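# Pull the battery module out of its bay to its stop

## Task

Slide the battery module outward from the bay it sits in, continuing until it reaches its end stop and will go no farther.

## Robot and tools

Robot: two arms, left_arm and right_arm, mounted on opposite sides of a table. Each has a five-finger hand: right_arm a right hand, left_arm a mirrored left hand. Scene frame: origin on the table top midway between the bases, z up, table at z = 0, left_arm's base on the +y side. Calibrated bases: left_arm at (-0.012, +0.575, 0) m, right_arm at (+0.008, -0.556, 0) m, each rotated about vertical. Arm names do not match image sides.

Frames: each arm reports its hand pose, velocities and Hand target in its own base frame. Fixed cameras and the table use the scene frame. Motion offsets are taken along the current Hand target's own axes. The hand point sits 0.05 m in front of the palm and 0.15 m out from the wrist flange. Its +z runs along the straight fingers and +y out of the palm. On the right hand +x points away from the thumb; on the left hand +x points toward the thumb. Fingers extend 0.06-0.07 m past the point along +z, with their centre lines 0.06 m behind it along -y. A wrist bracket on the little-finger side can strike objects, and with fingers level the wrist can hang below the hand point and reach the table first.

Row layout (used by execute_actions and move): one flat list of 28 numbers, each in [-1, 1], covering both arms even when only one moves. Order: left_arm dx, dy, dz, rx, ry, rz; left hand thumb_turn, thumb_bend, index, middle, ring, little, force_limit, speed; then the same 14 for right_arm. Pose numbers are offsets from that arm's Hand target at the start of the action or move, not absolute poses; 1.0 equals 0.6 m of travel or 180 degrees of turn, and rx, ry, rz form a single rotation vector. Every row in a call counts from the same start, and repeating an offset in a new call moves again. Six zero pose numbers re-command the current Hand target. Finger numbers are absolute targets: -1 open/straight, +1 closed/curled; thumb_turn -1 beside the palm, +1 in front of it. force_limit maps -1..+1 to roughly 0..10 N at the fingertip (0..15 N for the two thumb motors); speed rises from near zero at -1 to full at +0.48 and above. To leave a hand unchanged, resend the eight hand numbers you last sent it (or, if none yet, its hand_measured six plus hand_force_limit and hand_speed).

execute_actions: actions is a list of actions; each action is a table of up to 15 rows, one per 1/30 s step, the last row held to fill 15 steps (0.5 s). An empty list just returns state. cameras selects images (omit or ["all"] for all, [] for none).

move: target is one 28-number row or a list of up to 15 rows, all offsets from the same Hand targets. The hand point follows a straight path. speed: m/s, 0.002 to 3.6, default 0.25 (turn rate up to twice that in rad/s); one number or one per target. blend: corner rounding in metres for lists. stop_force: 3 to 120 N, one value for both arms; ends an arm's path when its wrist sensor feels that much push against the direction of travel; unreliable when the hand turns, and refused with blocking=false. zero (with stop_force only): true re-zeroes moving arms first; false keeps the old zero so steps into a contact accumulate. blocking=false returns after about 0.5 s while the move continues. The result adds a move: line with the outcome (done, off_target, moving, held, fault) and limits (paced = pose clipped, held = steps withheld). done means within 3 mm and 2 degrees of target and does not prove contact or its absence. Paths ignore obstacles; avoid routing near an arm's own base.

wait: seconds 0 to 10; arms hold their last command. stop: brakes a running move. zoom_image: camera (cam_high, cam_low, cam_near, cam_left_wrist, cam_right_wrist) and region [x0, y0, x1, y1] in pixels, at most 504x504; images are 896x504. show_instructions: shows reference pages. zero_wrist_force: arm = left_arm or right_arm; subtracts the current wrist reading from later ones. finished_scene: scene = the current scene number; ends the scene irreversibly.

Results: end_effector_position in metres, quaternion wxyz, velocities; Hand target (last commanded pose after clipping, which the next offsets start from); joint positions and torques; wrist force and torque along the hand point axes (push from a surface reads as force into the arm) plus the peak since last shown; hand_measured, hand_stopped_by (moving, target, force, stalled, fault) and hand_load_n, each six values in motor order. A lost grip shows as hand_load_n near 0. Commanded orientation is clipped to within 32 degrees of the measured one per step; a hand may settle short of its target, so send the remaining gap as a new offset.

Cautions: arms are stiff, so aiming even slightly past a firm surface can trip a fault. Contact torque at a joint limit (133 N m for the three big joints, 24.9 N m for wrist joints) or about 150 N of outside force stops the arm for 10 s. Overheated motors (MOTOR HOT above 70 °C, brake at 85 °C) stop an arm for 30-60 s; avoid long stretched holds or pushing into unreachable poses. Do not drop or release moving parts, slam, hit hard or press the arms against each other; do not close a hand on the other hand's fingers. Close fingers slowly (speed about -0.94 or lower) for gentle grips. The module must remain fully drawn out after the robot lets go.

Each tool is called after "Call:" as a command line: name --argument value for each argument, lists and objects as JSON in quotes; but a table of rows of numbers goes row by row, as --pt "numbers of a row", without its own name.

Reference images:

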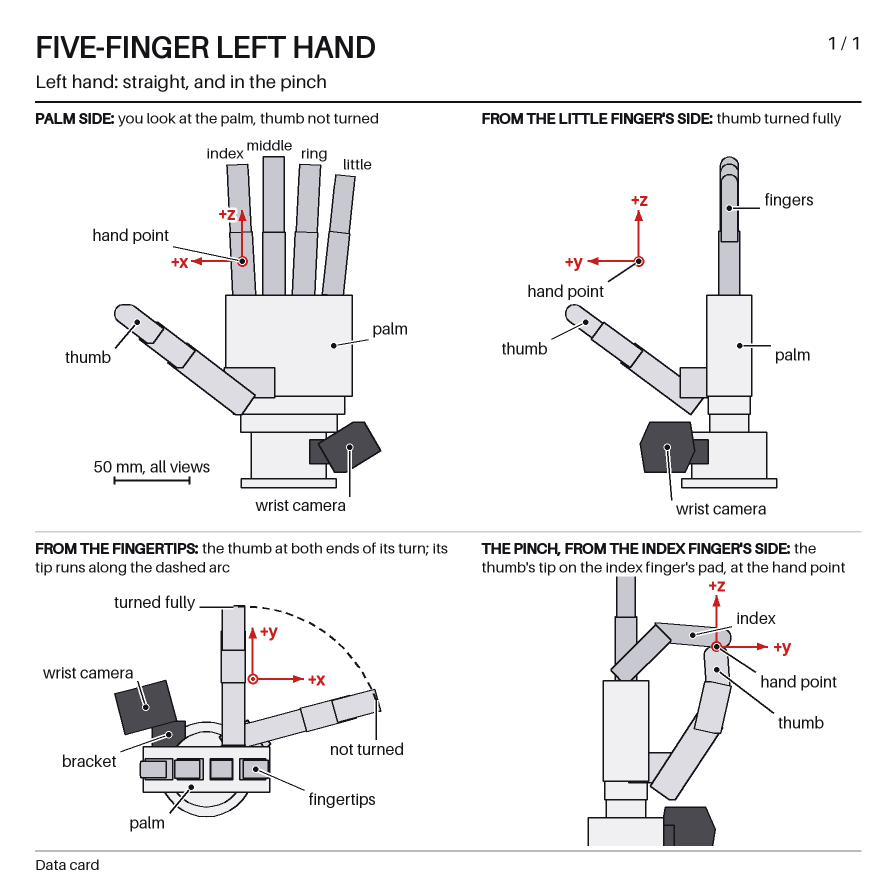

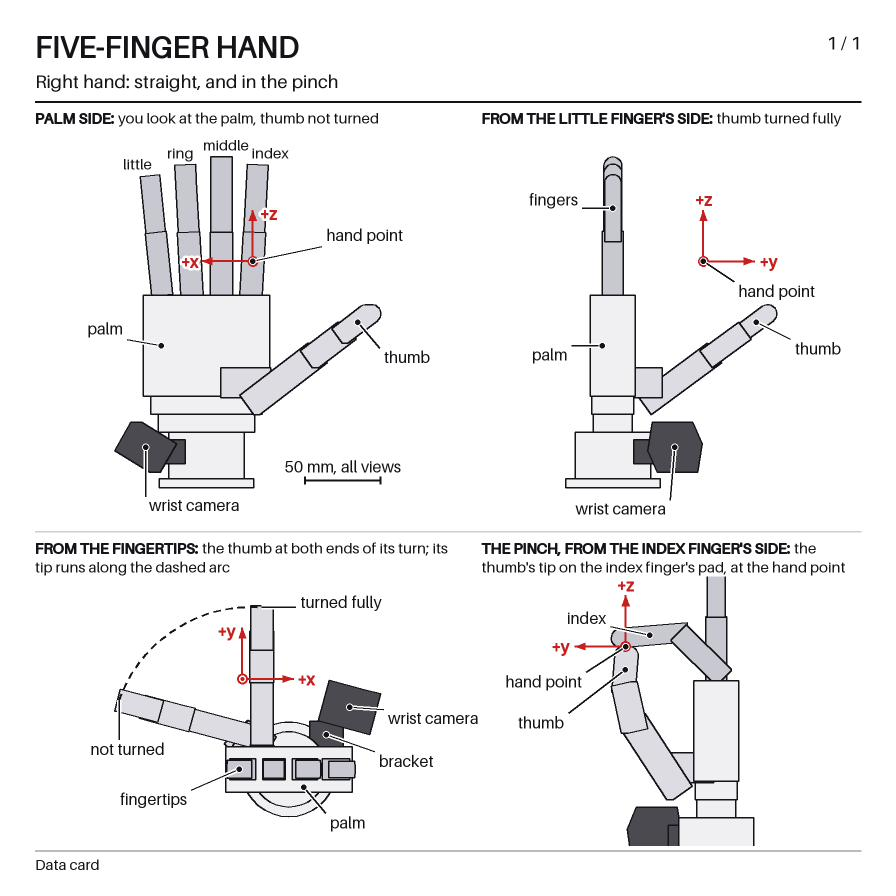

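## Session

Call:
execute_actions --actions '[]'

Scene clock: 0.00 s.
left_arm: end_effector_position=(+0.4765, +0.1632, +0.2534) hand_measured=(-1.000, -1.000, -1.000, -1.000, -1.000, -1.000) hand_load_n=(+0.0, +0.0, -0.5, +0.0, +0.0, +0.0) hand_stopped_by=(target, target, target, target, target, target) hand_force_limit=0.00 hand_speed=-0.80 end_effector_quat_wxyz=(-0.087, +0.158, +0.982, -0.059) | right_arm: end_effector_position=(+0.3788, -0.4689, +0.1755) hand_measured=(-1.000, -1.000, -1.000, -1.000, -1.000, -1.000) hand_load_n=(+0.0, +0.0, -0.5, +0.0, +0.0, +0.0) hand_stopped_by=(target, target, target, target, target, target) hand_force_limit=0.00 hand_speed=-0.80 end_effector_quat_wxyz=(+0.156, +0.159, +0.969, -0.111)
Joint positions: left_arm=[3.606 -2.165 -1.062 1.445 -1.576 -0.787] | right_arm=[-1.299 -1.037 1.265 1.005 1.383 -2.513]
Joint velocities: within noise
Joint torques (N m): no reading
Motor temperatures (°C): left_arm=[38 29 30 46 34 39] | right_arm=[33 26 36 35 35 40]
Wrist force (N): no reading
Wrist torque (N m): no reading
Wrist force, peak (N): no reading
Hand target: left_arm +0.4765, +0.1632, +0.2534; -0.087, +0.158, +0.982, -0.059 | right_arm +0.3788, -0.4689, +0.1755; +0.156, +0.159, +0.969, -0.111

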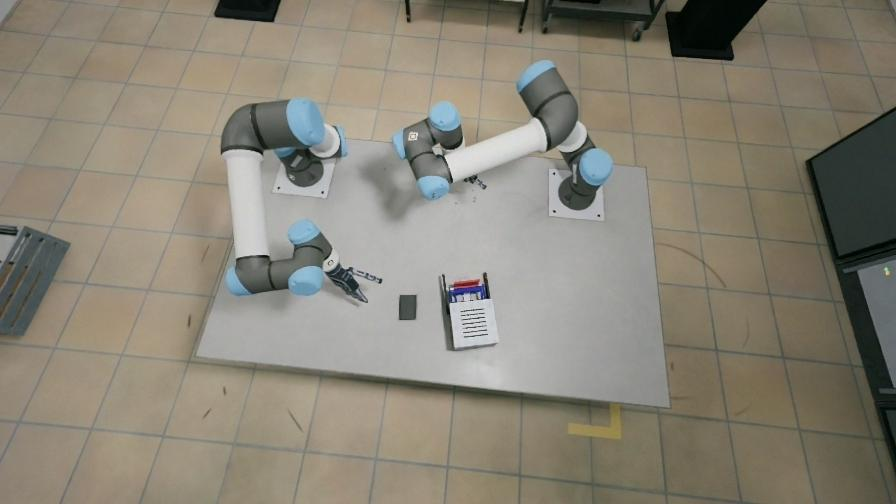

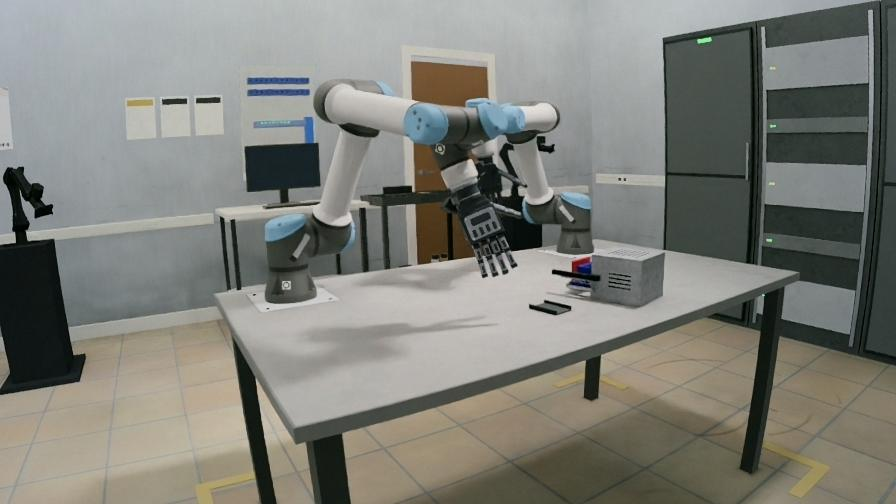

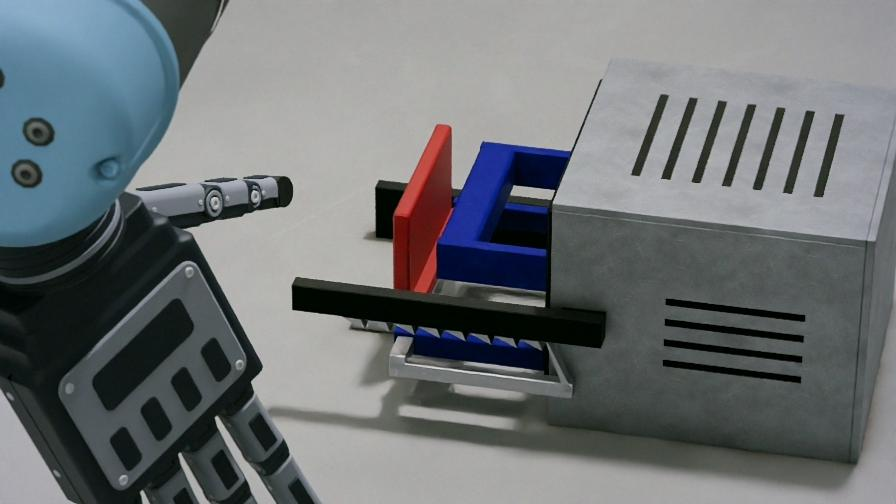

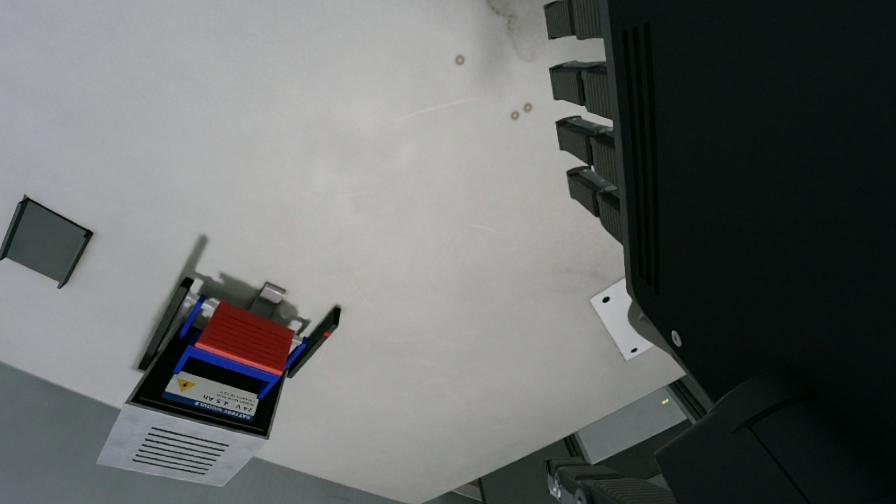

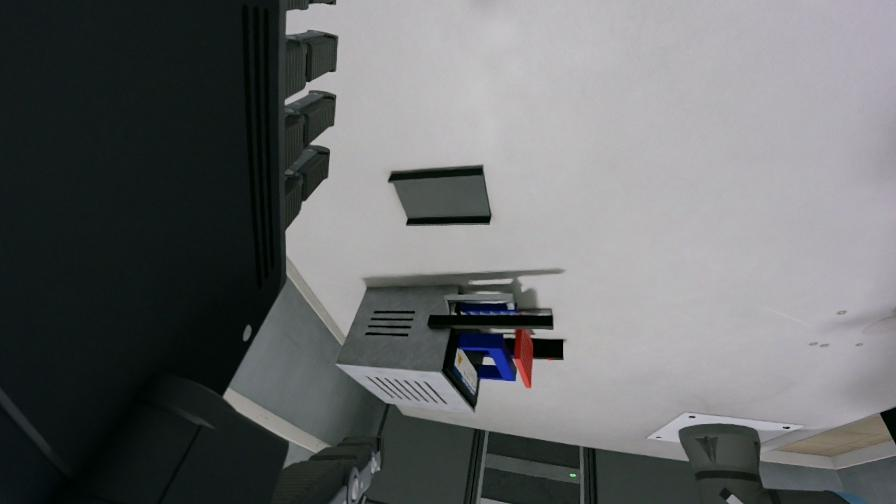

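Call:
zoom_image --camera "cam_near" --region '[280, 90, 620, 420]'

Call:
zoom_image --camera "cam_left_wrist" --region '[90, 220, 370, 500]'

Call:
zoom_image --camera "cam_high" --region '[390, 250, 530, 370]'

Call:
zoom_image --camera "cam_right_wrist" --region '[330, 240, 610, 440]'

Call:
zoom_image --camera "cam_low" --region '[520, 230, 700, 330]'

Scaled by 1.482 from the camera's 896x504 image, which has a finer 1280x720 frame.

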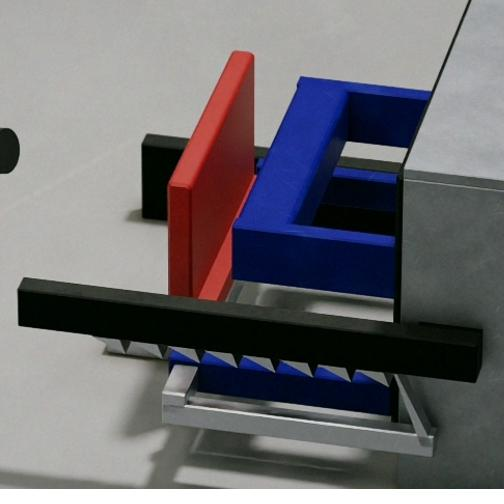

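Scaled by 1.800 from the camera's 896x504 image, which has a finer 1280x720 frame.

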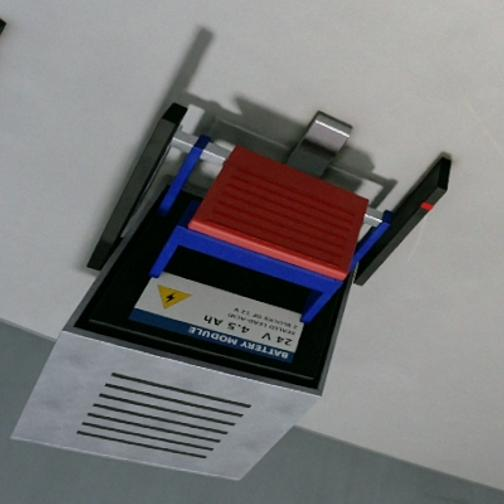

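Scaled by 3.600 from the camera's 896x504 image, which has a finer 1280x720 frame.

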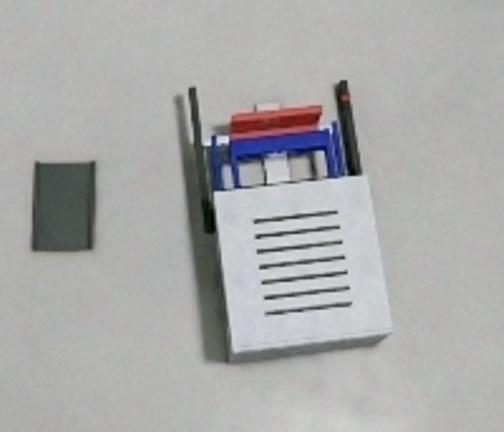

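Scaled by 1.800 from the camera's 896x504 image, which has a finer 1280x720 frame.

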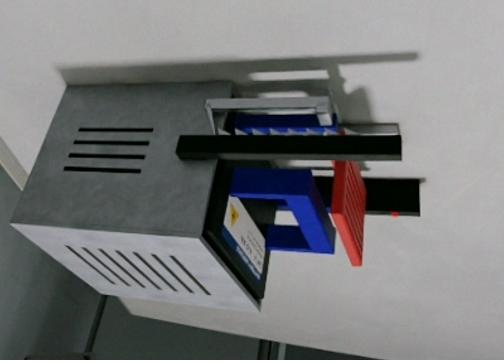

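Scaled by 2.800 from the camera's 896x504 image, which has a finer 1280x720 frame.

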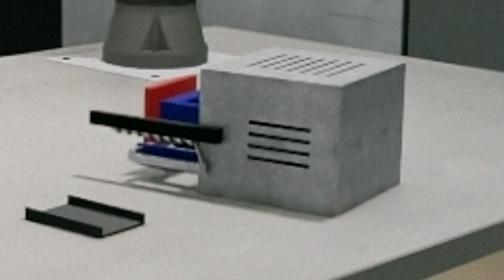

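Call:
move --target '[0.077,0.197,-0.068,0.012,0.354,0.743,1,-1,-1,-1,-1,-1,0,0,0,0,0,0,0,0,-1,-1,-1,-1,-1,-1,0,-0.8]' --speed 0.5

Scene clock: 99.43 s.
left_arm: end_effector_position=(+0.4765, +0.2931, +0.2833) hand_measured=(+1.000, -1.000, -1.000, -1.000, -1.000, -1.000) hand_load_n=(+0.0, +0.0, +0.0, +0.0, +0.0, +0.0) hand_stopped_by=(target, target, target, target, target, target) hand_force_limit=0.00 hand_speed=0.00 end_effector_quat_wxyz=(-0.381, +0.919, +0.095, -0.040) | right_arm: end_effector_position=(+0.3788, -0.4689, +0.1755) hand_measured=(-1.000, -1.000, -1.000, -1.000, -1.000, -1.000) hand_load_n=(+0.0, -0.5, +0.0, +0.0, +0.0, +0.0) hand_stopped_by=(target, target, target, target, target, target) hand_force_limit=0.00 hand_speed=-0.80 end_effector_quat_wxyz=(+0.156, +0.159, +0.969, -0.111)
Joint positions: left_arm=[3.728 -2.014 -1.15 1.947 -2.288 2.085] | right_arm=[-1.299 -1.037 1.265 1.005 1.383 -2.513]
Joint velocities: within noise
Joint torques (N m): left_arm=[-12.49 29.66 28.11 -2.42 -2.26 2.71] | right_arm=[1.26 -38.73 -17.8 1.25 -0.67 -0.54]
Motor temperatures (°C): left_arm=[37 29 30 46 34 39] | right_arm=[32 27 36 35 35 40]
Wrist force (N): left_arm=[0.1 -0.2 -0.2] | right_arm=[-0.2 -0.2 0.1]
Wrist torque (N m): left_arm=[-0.09 -0.03 -0.04] | right_arm=[-0.03 0.02 -0.02]
Wrist force, peak (N): left_arm=[0.8 -0.4 -0.2] | right_arm=[-0.6 -0.5 0.4]
Hand target: left_arm +0.4766, +0.2931, +0.2832; -0.381, +0.919, +0.095, -0.040 | right_arm +0.3788, -0.4689, +0.1755; +0.156, +0.159, +0.969, -0.111
Off the commanded pose: left_arm 0.000 m, 0 deg | right_arm 0.000 m, 0 deg.
move: done
camera_calibration:
cam_left_wrist: T_world_to_cam=[[0.16302, 0.746298, 0.64534, -0.472409], [0.935886, -0.324023, 0.138298, -0.384885], [0.312317, 0.58142, -0.751272, 0.00764405], [0, 0, 0, 1]] pos_world=[0.434833, 0.223402, 0.363836]

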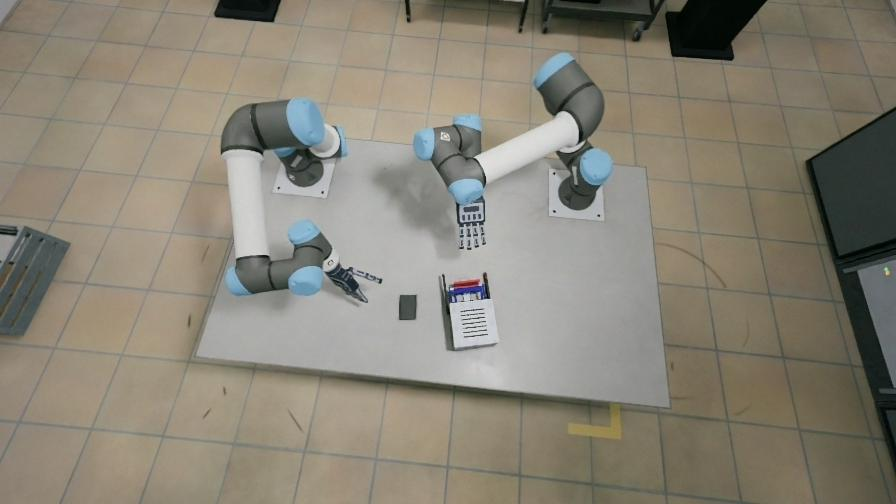

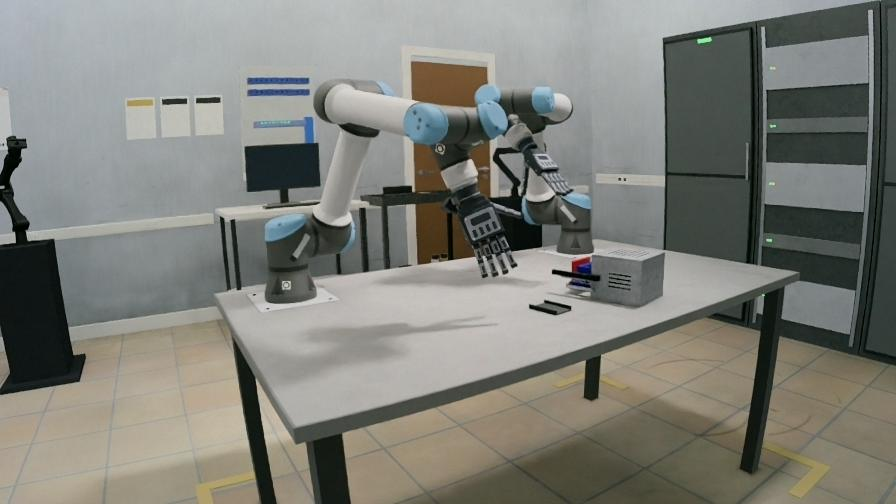

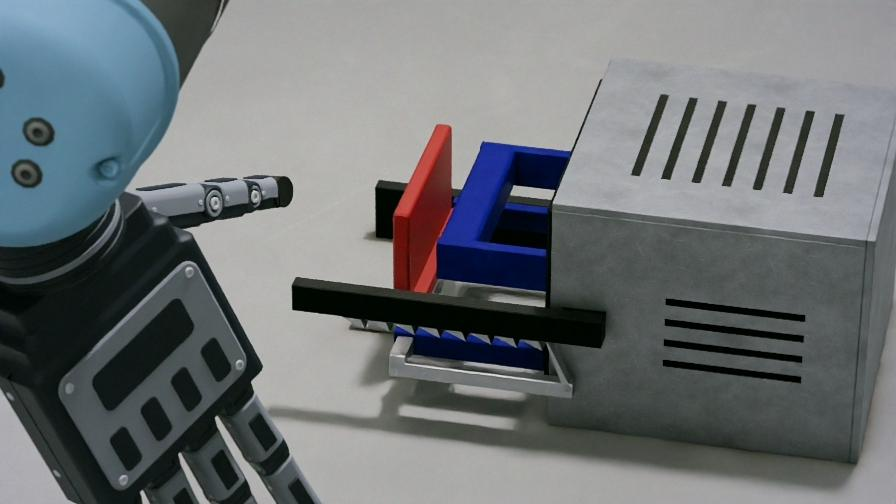

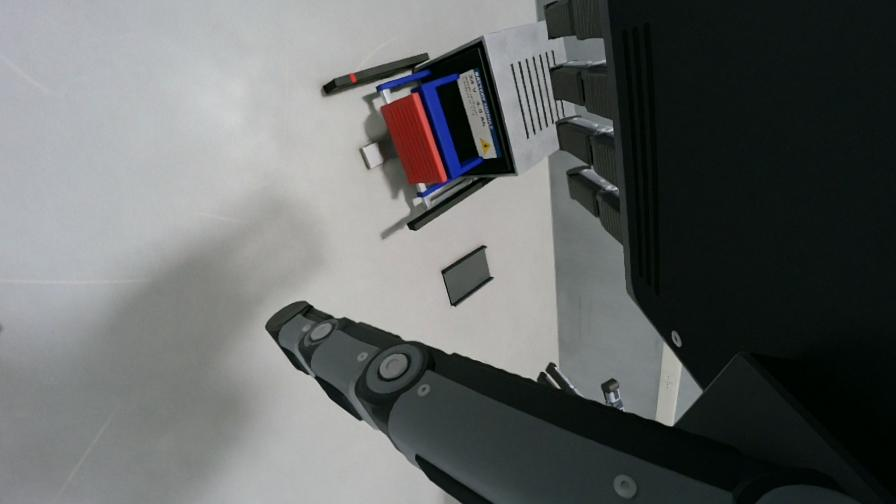

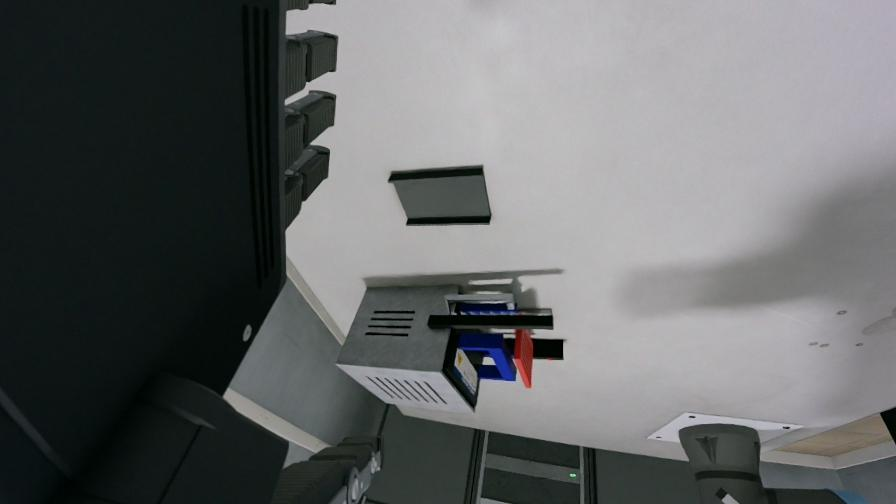

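Call:
zoom_image --camera "cam_left_wrist" --region '[310, 10, 570, 250]'

Call:
zoom_image --camera "cam_near" --region '[330, 220, 620, 410]'

Scaled by 1.938 from the camera's 896x504 image, which has a finer 1280x720 frame.

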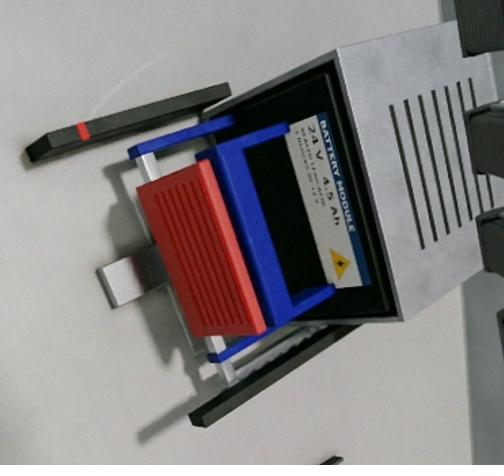

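Scaled by 1.738 from the camera's 896x504 image, which has a finer 1280x720 frame.

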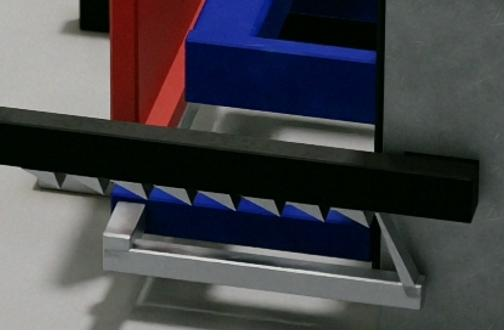

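Call:
move --target '[0.008,0.071,0.1245,0.083,-0.0106,-0.0106,1,-1,-0.2,-0.2,-0.2,-1,0,0,0,0,0,0,0,0,-1,-1,-1,-1,-1,-1,0,-0.8]' --cameras '["cam_near","cam_left_wrist","cam_low"]'

Call:
zoom_image --camera "cam_left_wrist" --region '[250, 0, 650, 225]'

Scene clock: 239.73 s.
left_arm: end_effector_position=(+0.4766, +0.3161, +0.2003) hand_measured=(+1.000, -1.000, -0.200, -0.200, -0.200, -1.000) hand_load_n=(+0.0, +0.0, +0.0, +0.0, +0.0, +0.0) hand_stopped_by=(target, target, target, target, target, target) hand_force_limit=0.00 hand_speed=0.00 end_effector_quat_wxyz=(-0.496, +0.859, +0.110, -0.061) | right_arm: end_effector_position=(+0.3788, -0.4689, +0.1755) hand_measured=(-1.000, -1.000, -1.000, -1.000, -1.000, -1.000) hand_load_n=(+0.0, +0.0, +0.0, +0.0, +0.0, +0.0) hand_stopped_by=(target, target, target, target, target, target) hand_force_limit=0.00 hand_speed=-0.80 end_effector_quat_wxyz=(+0.156, +0.159, +0.969, -0.111)
Joint positions: left_arm=[3.66 -2.079 -1.359 2.297 -2.558 2.068] | right_arm=[-1.299 -1.037 1.265 1.005 1.383 -2.513]
Joint velocities: within noise
Joint torques (N m): left_arm=[13.33 44.32 19.31 -0.4 -3.27 -2.42] | right_arm=[1.61 -38.29 -17.3 1.05 -1.08 -0.52]
Motor temperatures (°C): left_arm=[37 29 30 45 34 38] | right_arm=[32 27 36 35 35 39]
Wrist force (N): left_arm=[0.5 -0.7 -0.4] | right_arm=[-0.2 -0.2 0.1]
Wrist torque (N m): left_arm=[-0.16 -0.08 -0.03] | right_arm=[-0.04 0.03 -0.03]
Wrist force, peak (N): left_arm=[0.0 -1.1 -1.0] | right_arm=[-0.4 -0.3 0.6]
Hand target: left_arm +0.4765, +0.3163, +0.2003; -0.496, +0.859, +0.111, -0.061 | right_arm +0.3788, -0.4689, +0.1755; +0.156, +0.159, +0.969, -0.111
Off the commanded pose: left_arm 0.000 m, 0 deg | right_arm 0.000 m, 0 deg.
move: done
camera_calibration:
cam_left_wrist: T_world_to_cam=[[0.17192, 0.568101, 0.804801, -0.415889], [0.954232, -0.298979, 0.00720566, -0.356338], [0.244712, 0.766728, -0.593501, -0.126103], [0, 0, 0, 1]] pos_world=[0.442388, 0.226416, 0.262433]
Images, in order (width x height): cam_low 896x504, cam_near 896x504, cam_left_wrist 896x504.

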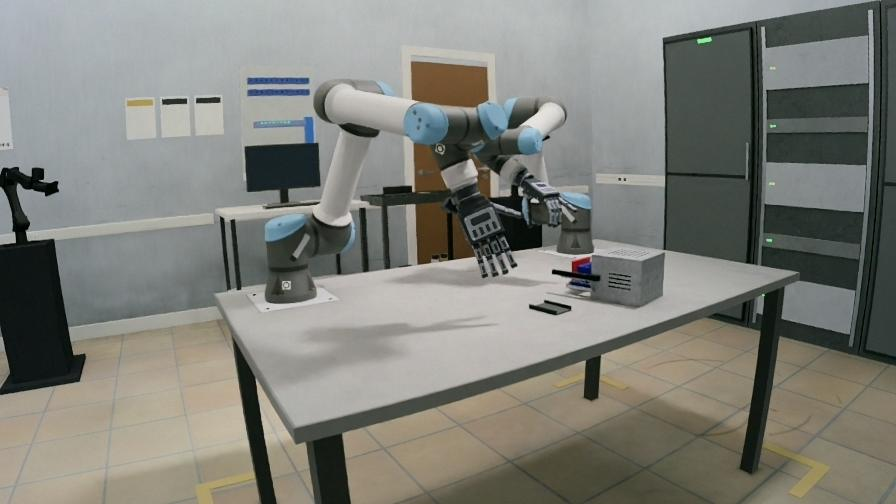

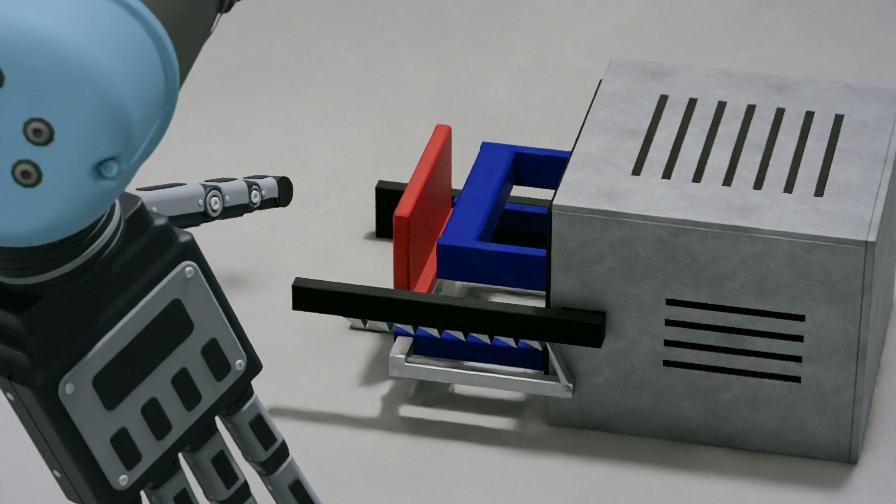

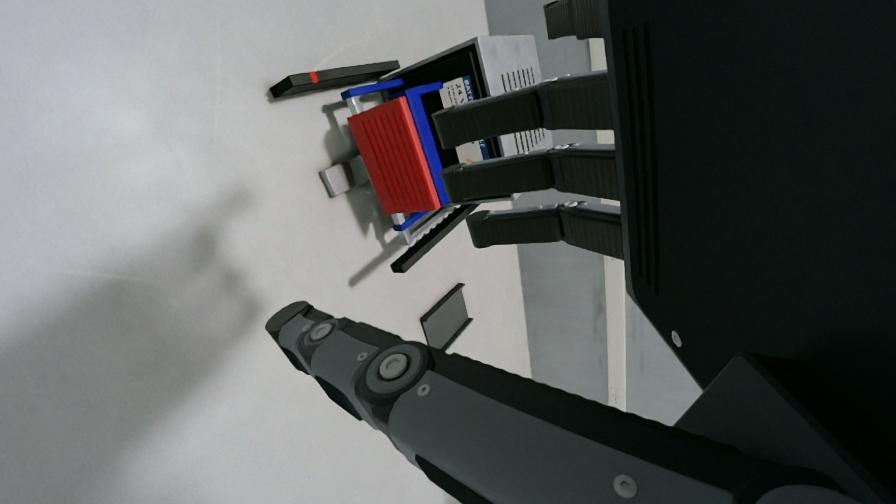

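Scaled by 1.260 from the camera's 896x504 image, which has a finer 1280x720 frame.

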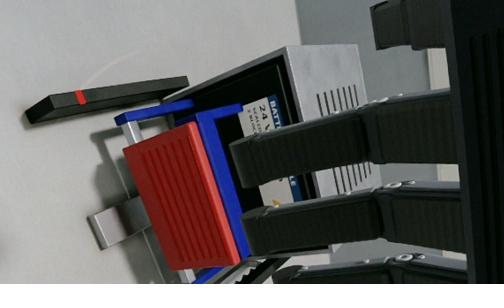

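Call:
move --target '[0.0025,-0.021,0.2533,0,0,0,1,-1,-0.2,-0.2,-0.2,-1,0,0,0,0,0,0,0,0,-1,-1,-1,-1,-1,-1,0,-0.8]' --cameras '["cam_near","cam_left_wrist","cam_low","cam_high"]'

Call:
zoom_image --camera "cam_left_wrist" --region '[200, 0, 650, 350]'

Scene clock: 276.03 s.
left_arm: end_effector_position=(+0.4437, +0.4501, +0.1351) hand_measured=(+1.000, -1.000, -0.200, -0.200, -0.200, -1.000) hand_load_n=(+0.0, +0.0, -0.5, +0.0, +0.0, +0.0) hand_stopped_by=(target, target, target, target, target, target) hand_force_limit=0.00 hand_speed=0.00 end_effector_quat_wxyz=(-0.496, +0.859, +0.111, -0.061) | right_arm: end_effector_position=(+0.3788, -0.4689, +0.1755) hand_measured=(-1.000, -1.000, -1.000, -1.000, -1.000, -1.000) hand_load_n=(-0.5, +0.0, +0.0, +0.0, +0.0, +0.5) hand_stopped_by=(target, target, target, target, target, target) hand_force_limit=0.00 hand_speed=-0.80 end_effector_quat_wxyz=(+0.156, +0.159, +0.969, -0.111)
Joint positions: left_arm=[3.914 -2.125 -1.399 2.664 -2.42 2.419] | right_arm=[-1.299 -1.037 1.265 1.005 1.383 -2.513]
Joint velocities: within noise
Joint torques (N m): left_arm=[1.39 53.51 13.74 -0.56 -1.69 0.4] | right_arm=[2.04 -37.37 -17.18 0.89 -1.43 -0.56]
Motor temperatures (°C): left_arm=[37 29 30 45 34 38] | right_arm=[32 27 36 35 35 39]
Wrist force (N): left_arm=[0.4 -0.1 -0.2] | right_arm=[-0.2 -0.2 0.0]
Wrist torque (N m): left_arm=[-0.09 -0.14 -0.06] | right_arm=[-0.03 0.03 -0.02]
Wrist force, peak (N): left_arm=[0.3 -0.5 -2.5] | right_arm=[-0.1 -0.7 0.2]
Hand target: left_arm +0.4437, +0.4502, +0.1351; -0.496, +0.859, +0.111, -0.061 | right_arm +0.3788, -0.4689, +0.1755; +0.156, +0.159, +0.969, -0.111
Off the commanded pose: left_arm 0.000 m, 0 deg | right_arm 0.000 m, 0 deg.
move: done
camera_calibration:
cam_left_wrist: T_world_to_cam=[[0.171568, 0.567895, 0.805021, -0.43359], [0.954347, -0.298613, 0.00726198, -0.284726], [0.244514, 0.767023, -0.593201, -0.259581], [0, 0, 0, 1]] pos_world=[0.409588, 0.360316, 0.197133]
Images, in order (width x height): cam_high 896x504, cam_low 896x504, cam_near 896x504, cam_left_wrist 896x504.

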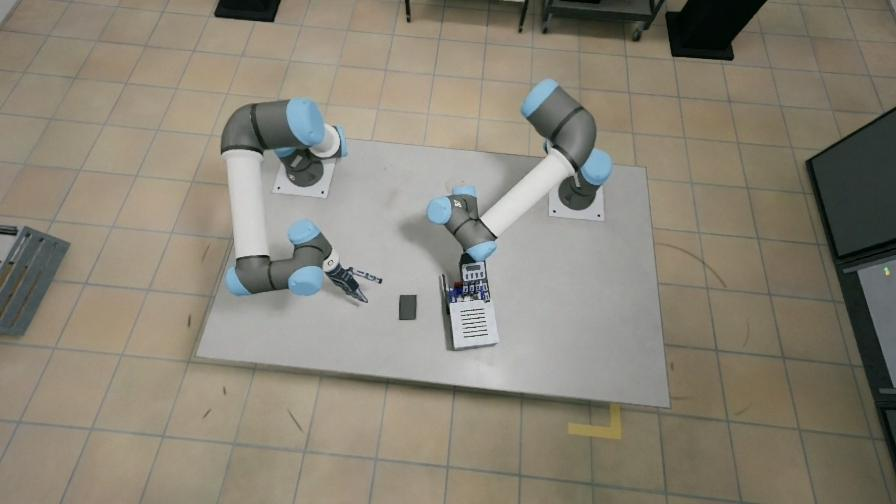

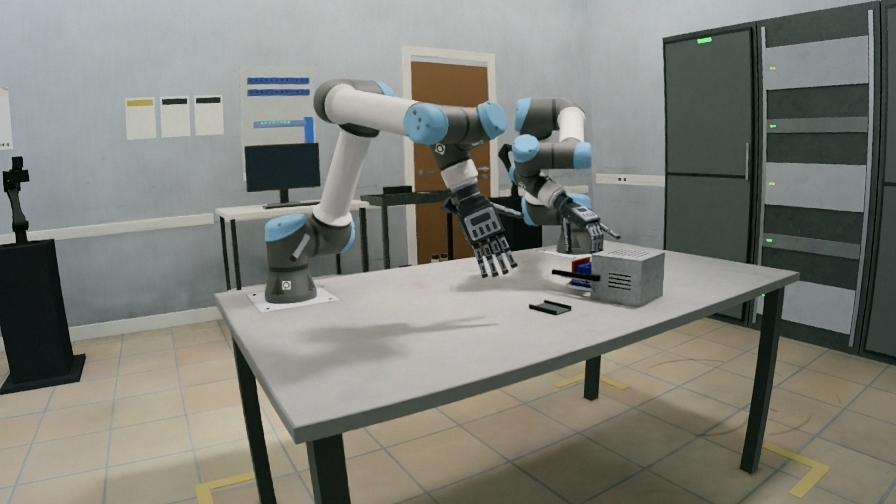

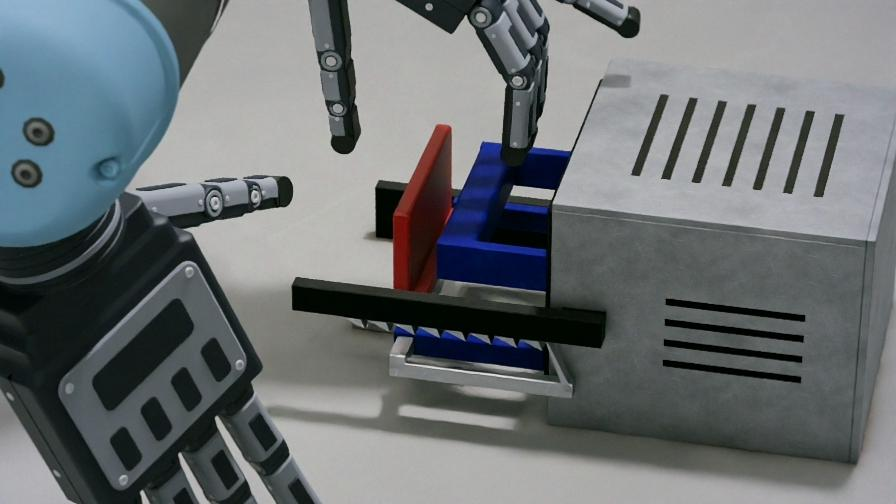

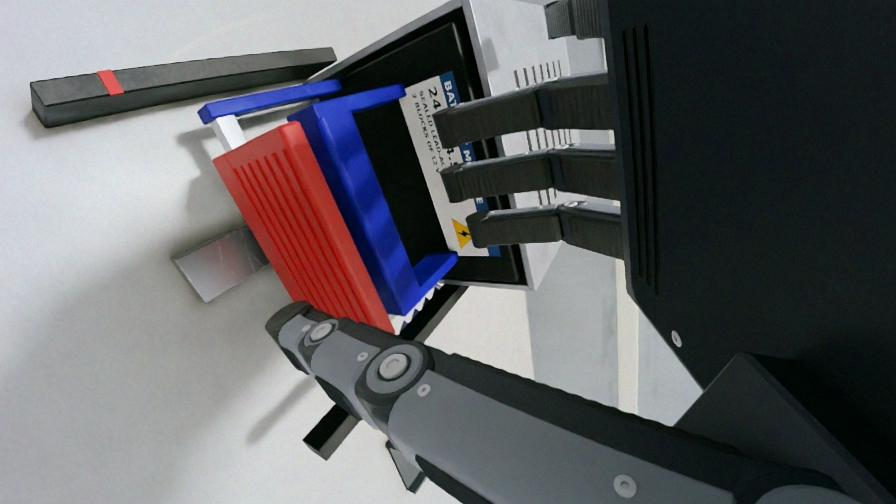

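Scaled by 1.120 from the camera's 896x504 image, which has a finer 1280x720 frame.

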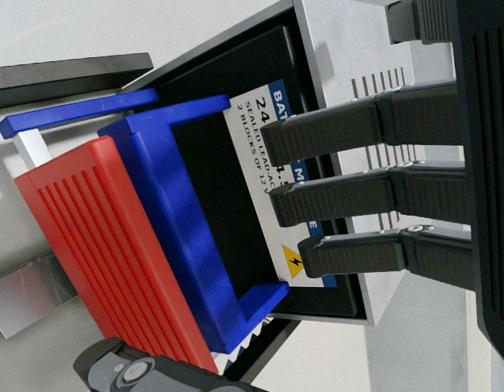

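Call:
move --target '[0.005,0.0823,0.0475,0,0,0,1,-1,-0.2,-0.2,-0.2,-1,0,0,0,0,0,0,0,0,-1,-1,-1,-1,-1,-1,0,-0.8]' --cameras '["cam_near","cam_left_wrist"]' --speed 0.06 --stop_force 8

Call:
zoom_image --camera "cam_near" --region '[280, 60, 620, 400]'

Scene clock: 309.93 s.
left_arm: end_effector_position=(+0.4450, +0.4505, +0.1100) hand_measured=(+1.000, -1.000, -0.200, -0.200, -0.200, -1.000) hand_load_n=(+0.0, +0.0, +0.0, +0.0, +0.0, +1.0) hand_stopped_by=(target, target, target, target, target, target) hand_force_limit=0.00 hand_speed=0.00 end_effector_quat_wxyz=(-0.496, +0.859, +0.111, -0.061) | right_arm: end_effector_position=(+0.3788, -0.4689, +0.1755) hand_measured=(-1.000, -1.000, -1.000, -1.000, -1.000, -1.000) hand_load_n=(+0.0, +0.0, +0.0, +0.0, +0.0, +0.0) hand_stopped_by=(target, target, target, target, target, target) hand_force_limit=0.00 hand_speed=-0.80 end_effector_quat_wxyz=(+0.156, +0.159, +0.969, -0.111)
Joint positions: left_arm=[3.912 -2.152 -1.425 2.715 -2.42 2.418] | right_arm=[-1.299 -1.037 1.265 1.005 1.383 -2.513]
Joint velocities: within noise
Joint torques (N m): left_arm=[13.92 32.33 22.86 0.8 -1.5 2.33] | right_arm=[3.18 -36.16 -16.59 0.55 -1.58 -0.66]
Motor temperatures (°C): left_arm=[36 29 30 45 34 38] | right_arm=[32 27 36 35 35 39]
Wrist force (N): left_arm=[0.7 -6.5 -4.8] | right_arm=[-0.2 -0.3 -0.2]
Wrist torque (N m): left_arm=[0.52 -0.45 0.39] | right_arm=[-0.03 0.04 -0.02]
Wrist force, peak (N): left_arm=[2.7 -38.4 -44.2] | right_arm=[-0.2 -0.7 0.2]
Hand target: left_arm +0.4450, +0.4505, +0.1100; -0.496, +0.859, +0.111, -0.061 (not the last commanded pose) | right_arm +0.3788, -0.4689, +0.1755; +0.156, +0.159, +0.969, -0.111
Off the commanded pose: left_arm 0.032 m, 0 deg | right_arm 0.000 m, 0 deg.
move: contact (left_arm)
camera_calibration:
cam_left_wrist: T_world_to_cam=[[0.171502, 0.567931, 0.80501, -0.413899], [0.954382, -0.298499, 0.00726529, -0.285722], [0.244421, 0.767042, -0.593216, -0.275002], [0, 0, 0, 1]] pos_world=[0.410888, 0.360717, 0.172133]
Images, in order (width x height): cam_near 896x504, cam_left_wrist 896x504.

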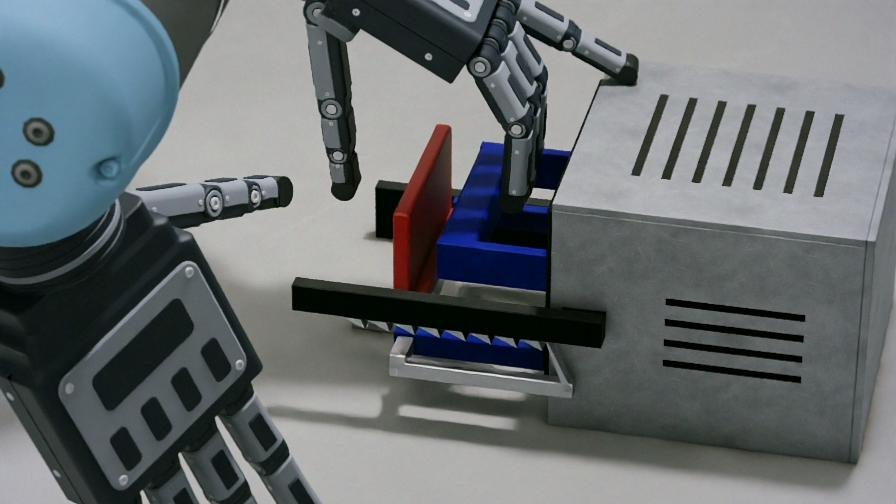

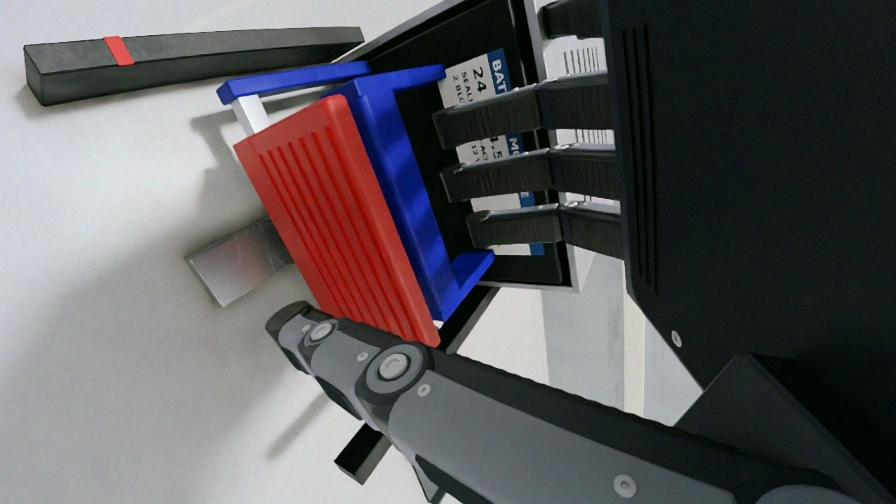

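Scaled by 1.482 from the camera's 896x504 image, which has a finer 1280x720 frame.

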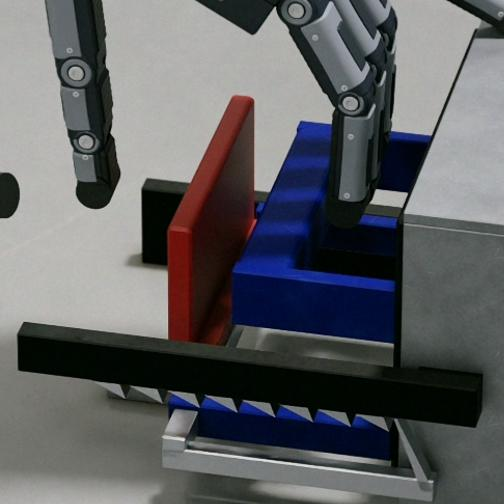

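Call:
move --pt "0 -0.0289 -0.0167 0 0 0 1 -1 -0.2 -0.2 -0.2 -1 0 0 0 0 0 0 0 0 -1 -1 -1 -1 -1 -1 0 -0.8" --pt "0 -0.0289 -0.0167 0 0 0 1 -1 -0.2 -0.2 -0.2 1 0 0.2 0 0 0 0 0 0 -1 -1 -1 -1 -1 -1 0 -0.8" --cameras '[]' --speed 0.1

Call:
move --target '[0,0.0751,0.0433,0,0,0,1,-1,-0.2,-0.2,-0.2,1,0,0.2,0,0,0,0,0,0,-1,-1,-1,-1,-1,-1,0,-0.8]' --cameras '["cam_near","cam_left_wrist"]' --speed 0.04 --stop_force 5

Call:
zoom_image --camera "cam_near" --region '[280, 60, 620, 400]'

Scene clock: 329.80 s.
left_arm: end_effector_position=(+0.4450, +0.4505, +0.1300) hand_measured=(+1.000, -1.000, -0.200, -0.200, -0.200, +1.000) hand_load_n=(+0.0, +0.0, +0.0, +0.0, +0.0, +0.0) hand_stopped_by=(target, target, target, target, target, target) hand_force_limit=0.00 hand_speed=0.20 end_effector_quat_wxyz=(-0.496, +0.859, +0.111, -0.061) | right_arm: end_effector_position=(+0.3788, -0.4689, +0.1755) hand_measured=(-1.000, -1.000, -1.000, -1.000, -1.000, -1.000) hand_load_n=(+0.0, +0.0, -0.5, +0.0, +0.0, +0.0) hand_stopped_by=(target, target, target, target, target, target) hand_force_limit=0.00 hand_speed=-0.80 end_effector_quat_wxyz=(+0.156, +0.159, +0.969, -0.111)
Joint positions: left_arm=[3.913 -2.133 -1.401 2.672 -2.42 2.418] | right_arm=[-1.299 -1.037 1.265 1.005 1.383 -2.513]
Joint velocities: within noise
Joint torques (N m): left_arm=[10.22 33.05 11.94 0.79 0.09 -2] | right_arm=[3.42 -35.27 -16.32 0.57 -1.54 -0.81]
Motor temperatures (°C): left_arm=[36 29 30 45 34 38] | right_arm=[32 27 35 35 35 39]
Wrist force (N): left_arm=[0.6 -0.1 0.0] | right_arm=[0.1 -0.2 -0.1]
Wrist torque (N m): left_arm=[-0.09 -0.16 -0.05] | right_arm=[-0.03 -0.01 0.00]
Wrist force, peak (N): left_arm=[0.6 -7.1 -5.4] | right_arm=[-0.6 -0.6 0.1]
Hand target: left_arm +0.4450, +0.4505, +0.1300; -0.496, +0.859, +0.111, -0.061 | right_arm +0.3788, -0.4689, +0.1755; +0.156, +0.159, +0.969, -0.111
Off the commanded pose: left_arm 0.000 m, 0 deg | right_arm 0.000 m, 0 deg.
move: done
No camera images: "cameras" was empty.

Scene clock: 332.17 s.
left_arm: end_effector_position=(+0.4452, +0.4504, +0.0780) hand_measured=(+1.000, -1.000, -0.200, -0.200, -0.200, +1.000) hand_load_n=(+0.0, +0.0, +0.0, +0.0, +0.0, +0.0) hand_stopped_by=(target, target, target, target, target, target) hand_force_limit=0.00 hand_speed=0.20 end_effector_quat_wxyz=(-0.496, +0.859, +0.111, -0.061) | right_arm: end_effector_position=(+0.3788, -0.4689, +0.1755) hand_measured=(-1.000, -1.000, -1.000, -1.000, -1.000, -1.000) hand_load_n=(+0.0, +0.0, +0.0, +0.0, +0.0, +0.0) hand_stopped_by=(target, target, target, target, target, target) hand_force_limit=0.00 hand_speed=-0.80 end_effector_quat_wxyz=(+0.156, +0.159, +0.969, -0.111)
Joint positions: left_arm=[3.912 -2.187 -1.458 2.783 -2.421 2.417] | right_arm=[-1.299 -1.037 1.265 1.005 1.383 -2.513]
Joint velocities: within noise
Joint torques (N m): left_arm=[-11.7 55.73 24.53 -3.41 -2.2 2.3] | right_arm=[3.79 -34.97 -16.33 0.54 -1.51 -0.84]
Motor temperatures (°C): left_arm=[36 29 30 45 34 38] | right_arm=[32 27 35 35 35 39]
Wrist force (N): left_arm=[0.2 -0.2 -0.1] | right_arm=[-0.4 -0.4 0.2]
Wrist torque (N m): left_arm=[-0.07 -0.05 -0.08] | right_arm=[-0.07 0.05 -0.04]
Wrist force, peak (N): left_arm=[0.5 -0.5 -0.5] | right_arm=[-0.1 -0.7 0.2]
Hand target: left_arm +0.4452, +0.4504, +0.0780; -0.496, +0.859, +0.111, -0.061 | right_arm +0.3788, -0.4689, +0.1755; +0.156, +0.159, +0.969, -0.111
Off the commanded pose: left_arm 0.000 m, 0 deg | right_arm 0.000 m, 0 deg.
move: done
camera_calibration:
cam_left_wrist: T_world_to_cam=[[0.171502, 0.567931, 0.80501, -0.388173], [0.954382, -0.298499, 0.00726529, -0.28568], [0.244421, 0.767042, -0.593216, -0.294034], [0, 0, 0, 1]] pos_world=[0.411088, 0.360717, 0.140133]
Images, in order (width x height): cam_near 896x504, cam_left_wrist 896x504.

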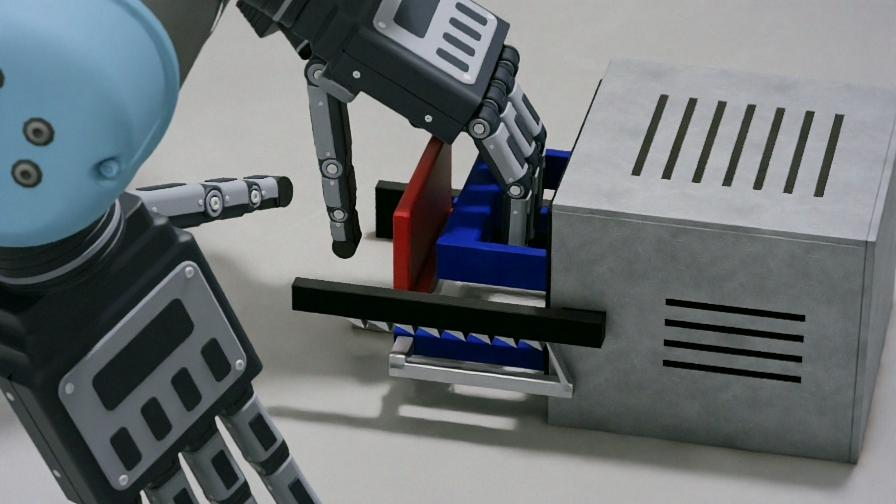

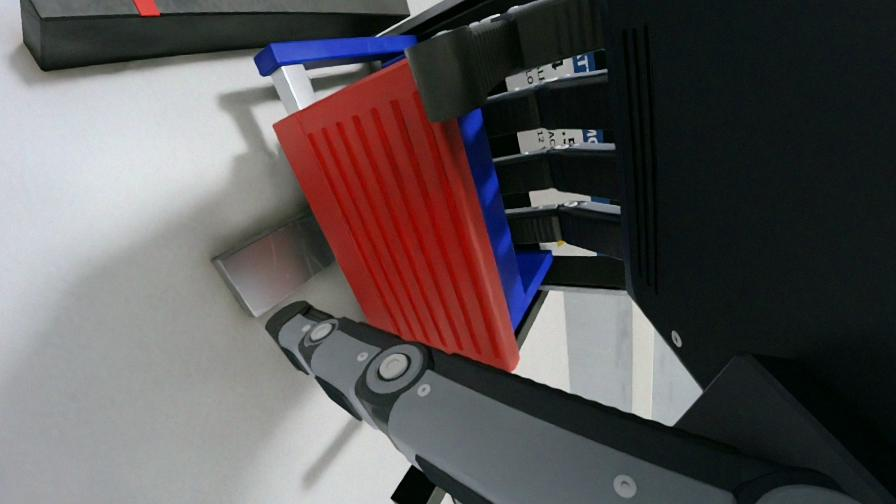

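Scaled by 1.482 from the camera's 896x504 image, which has a finer 1280x720 frame.

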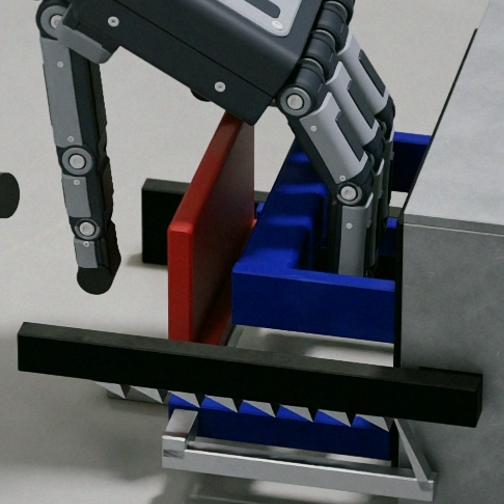

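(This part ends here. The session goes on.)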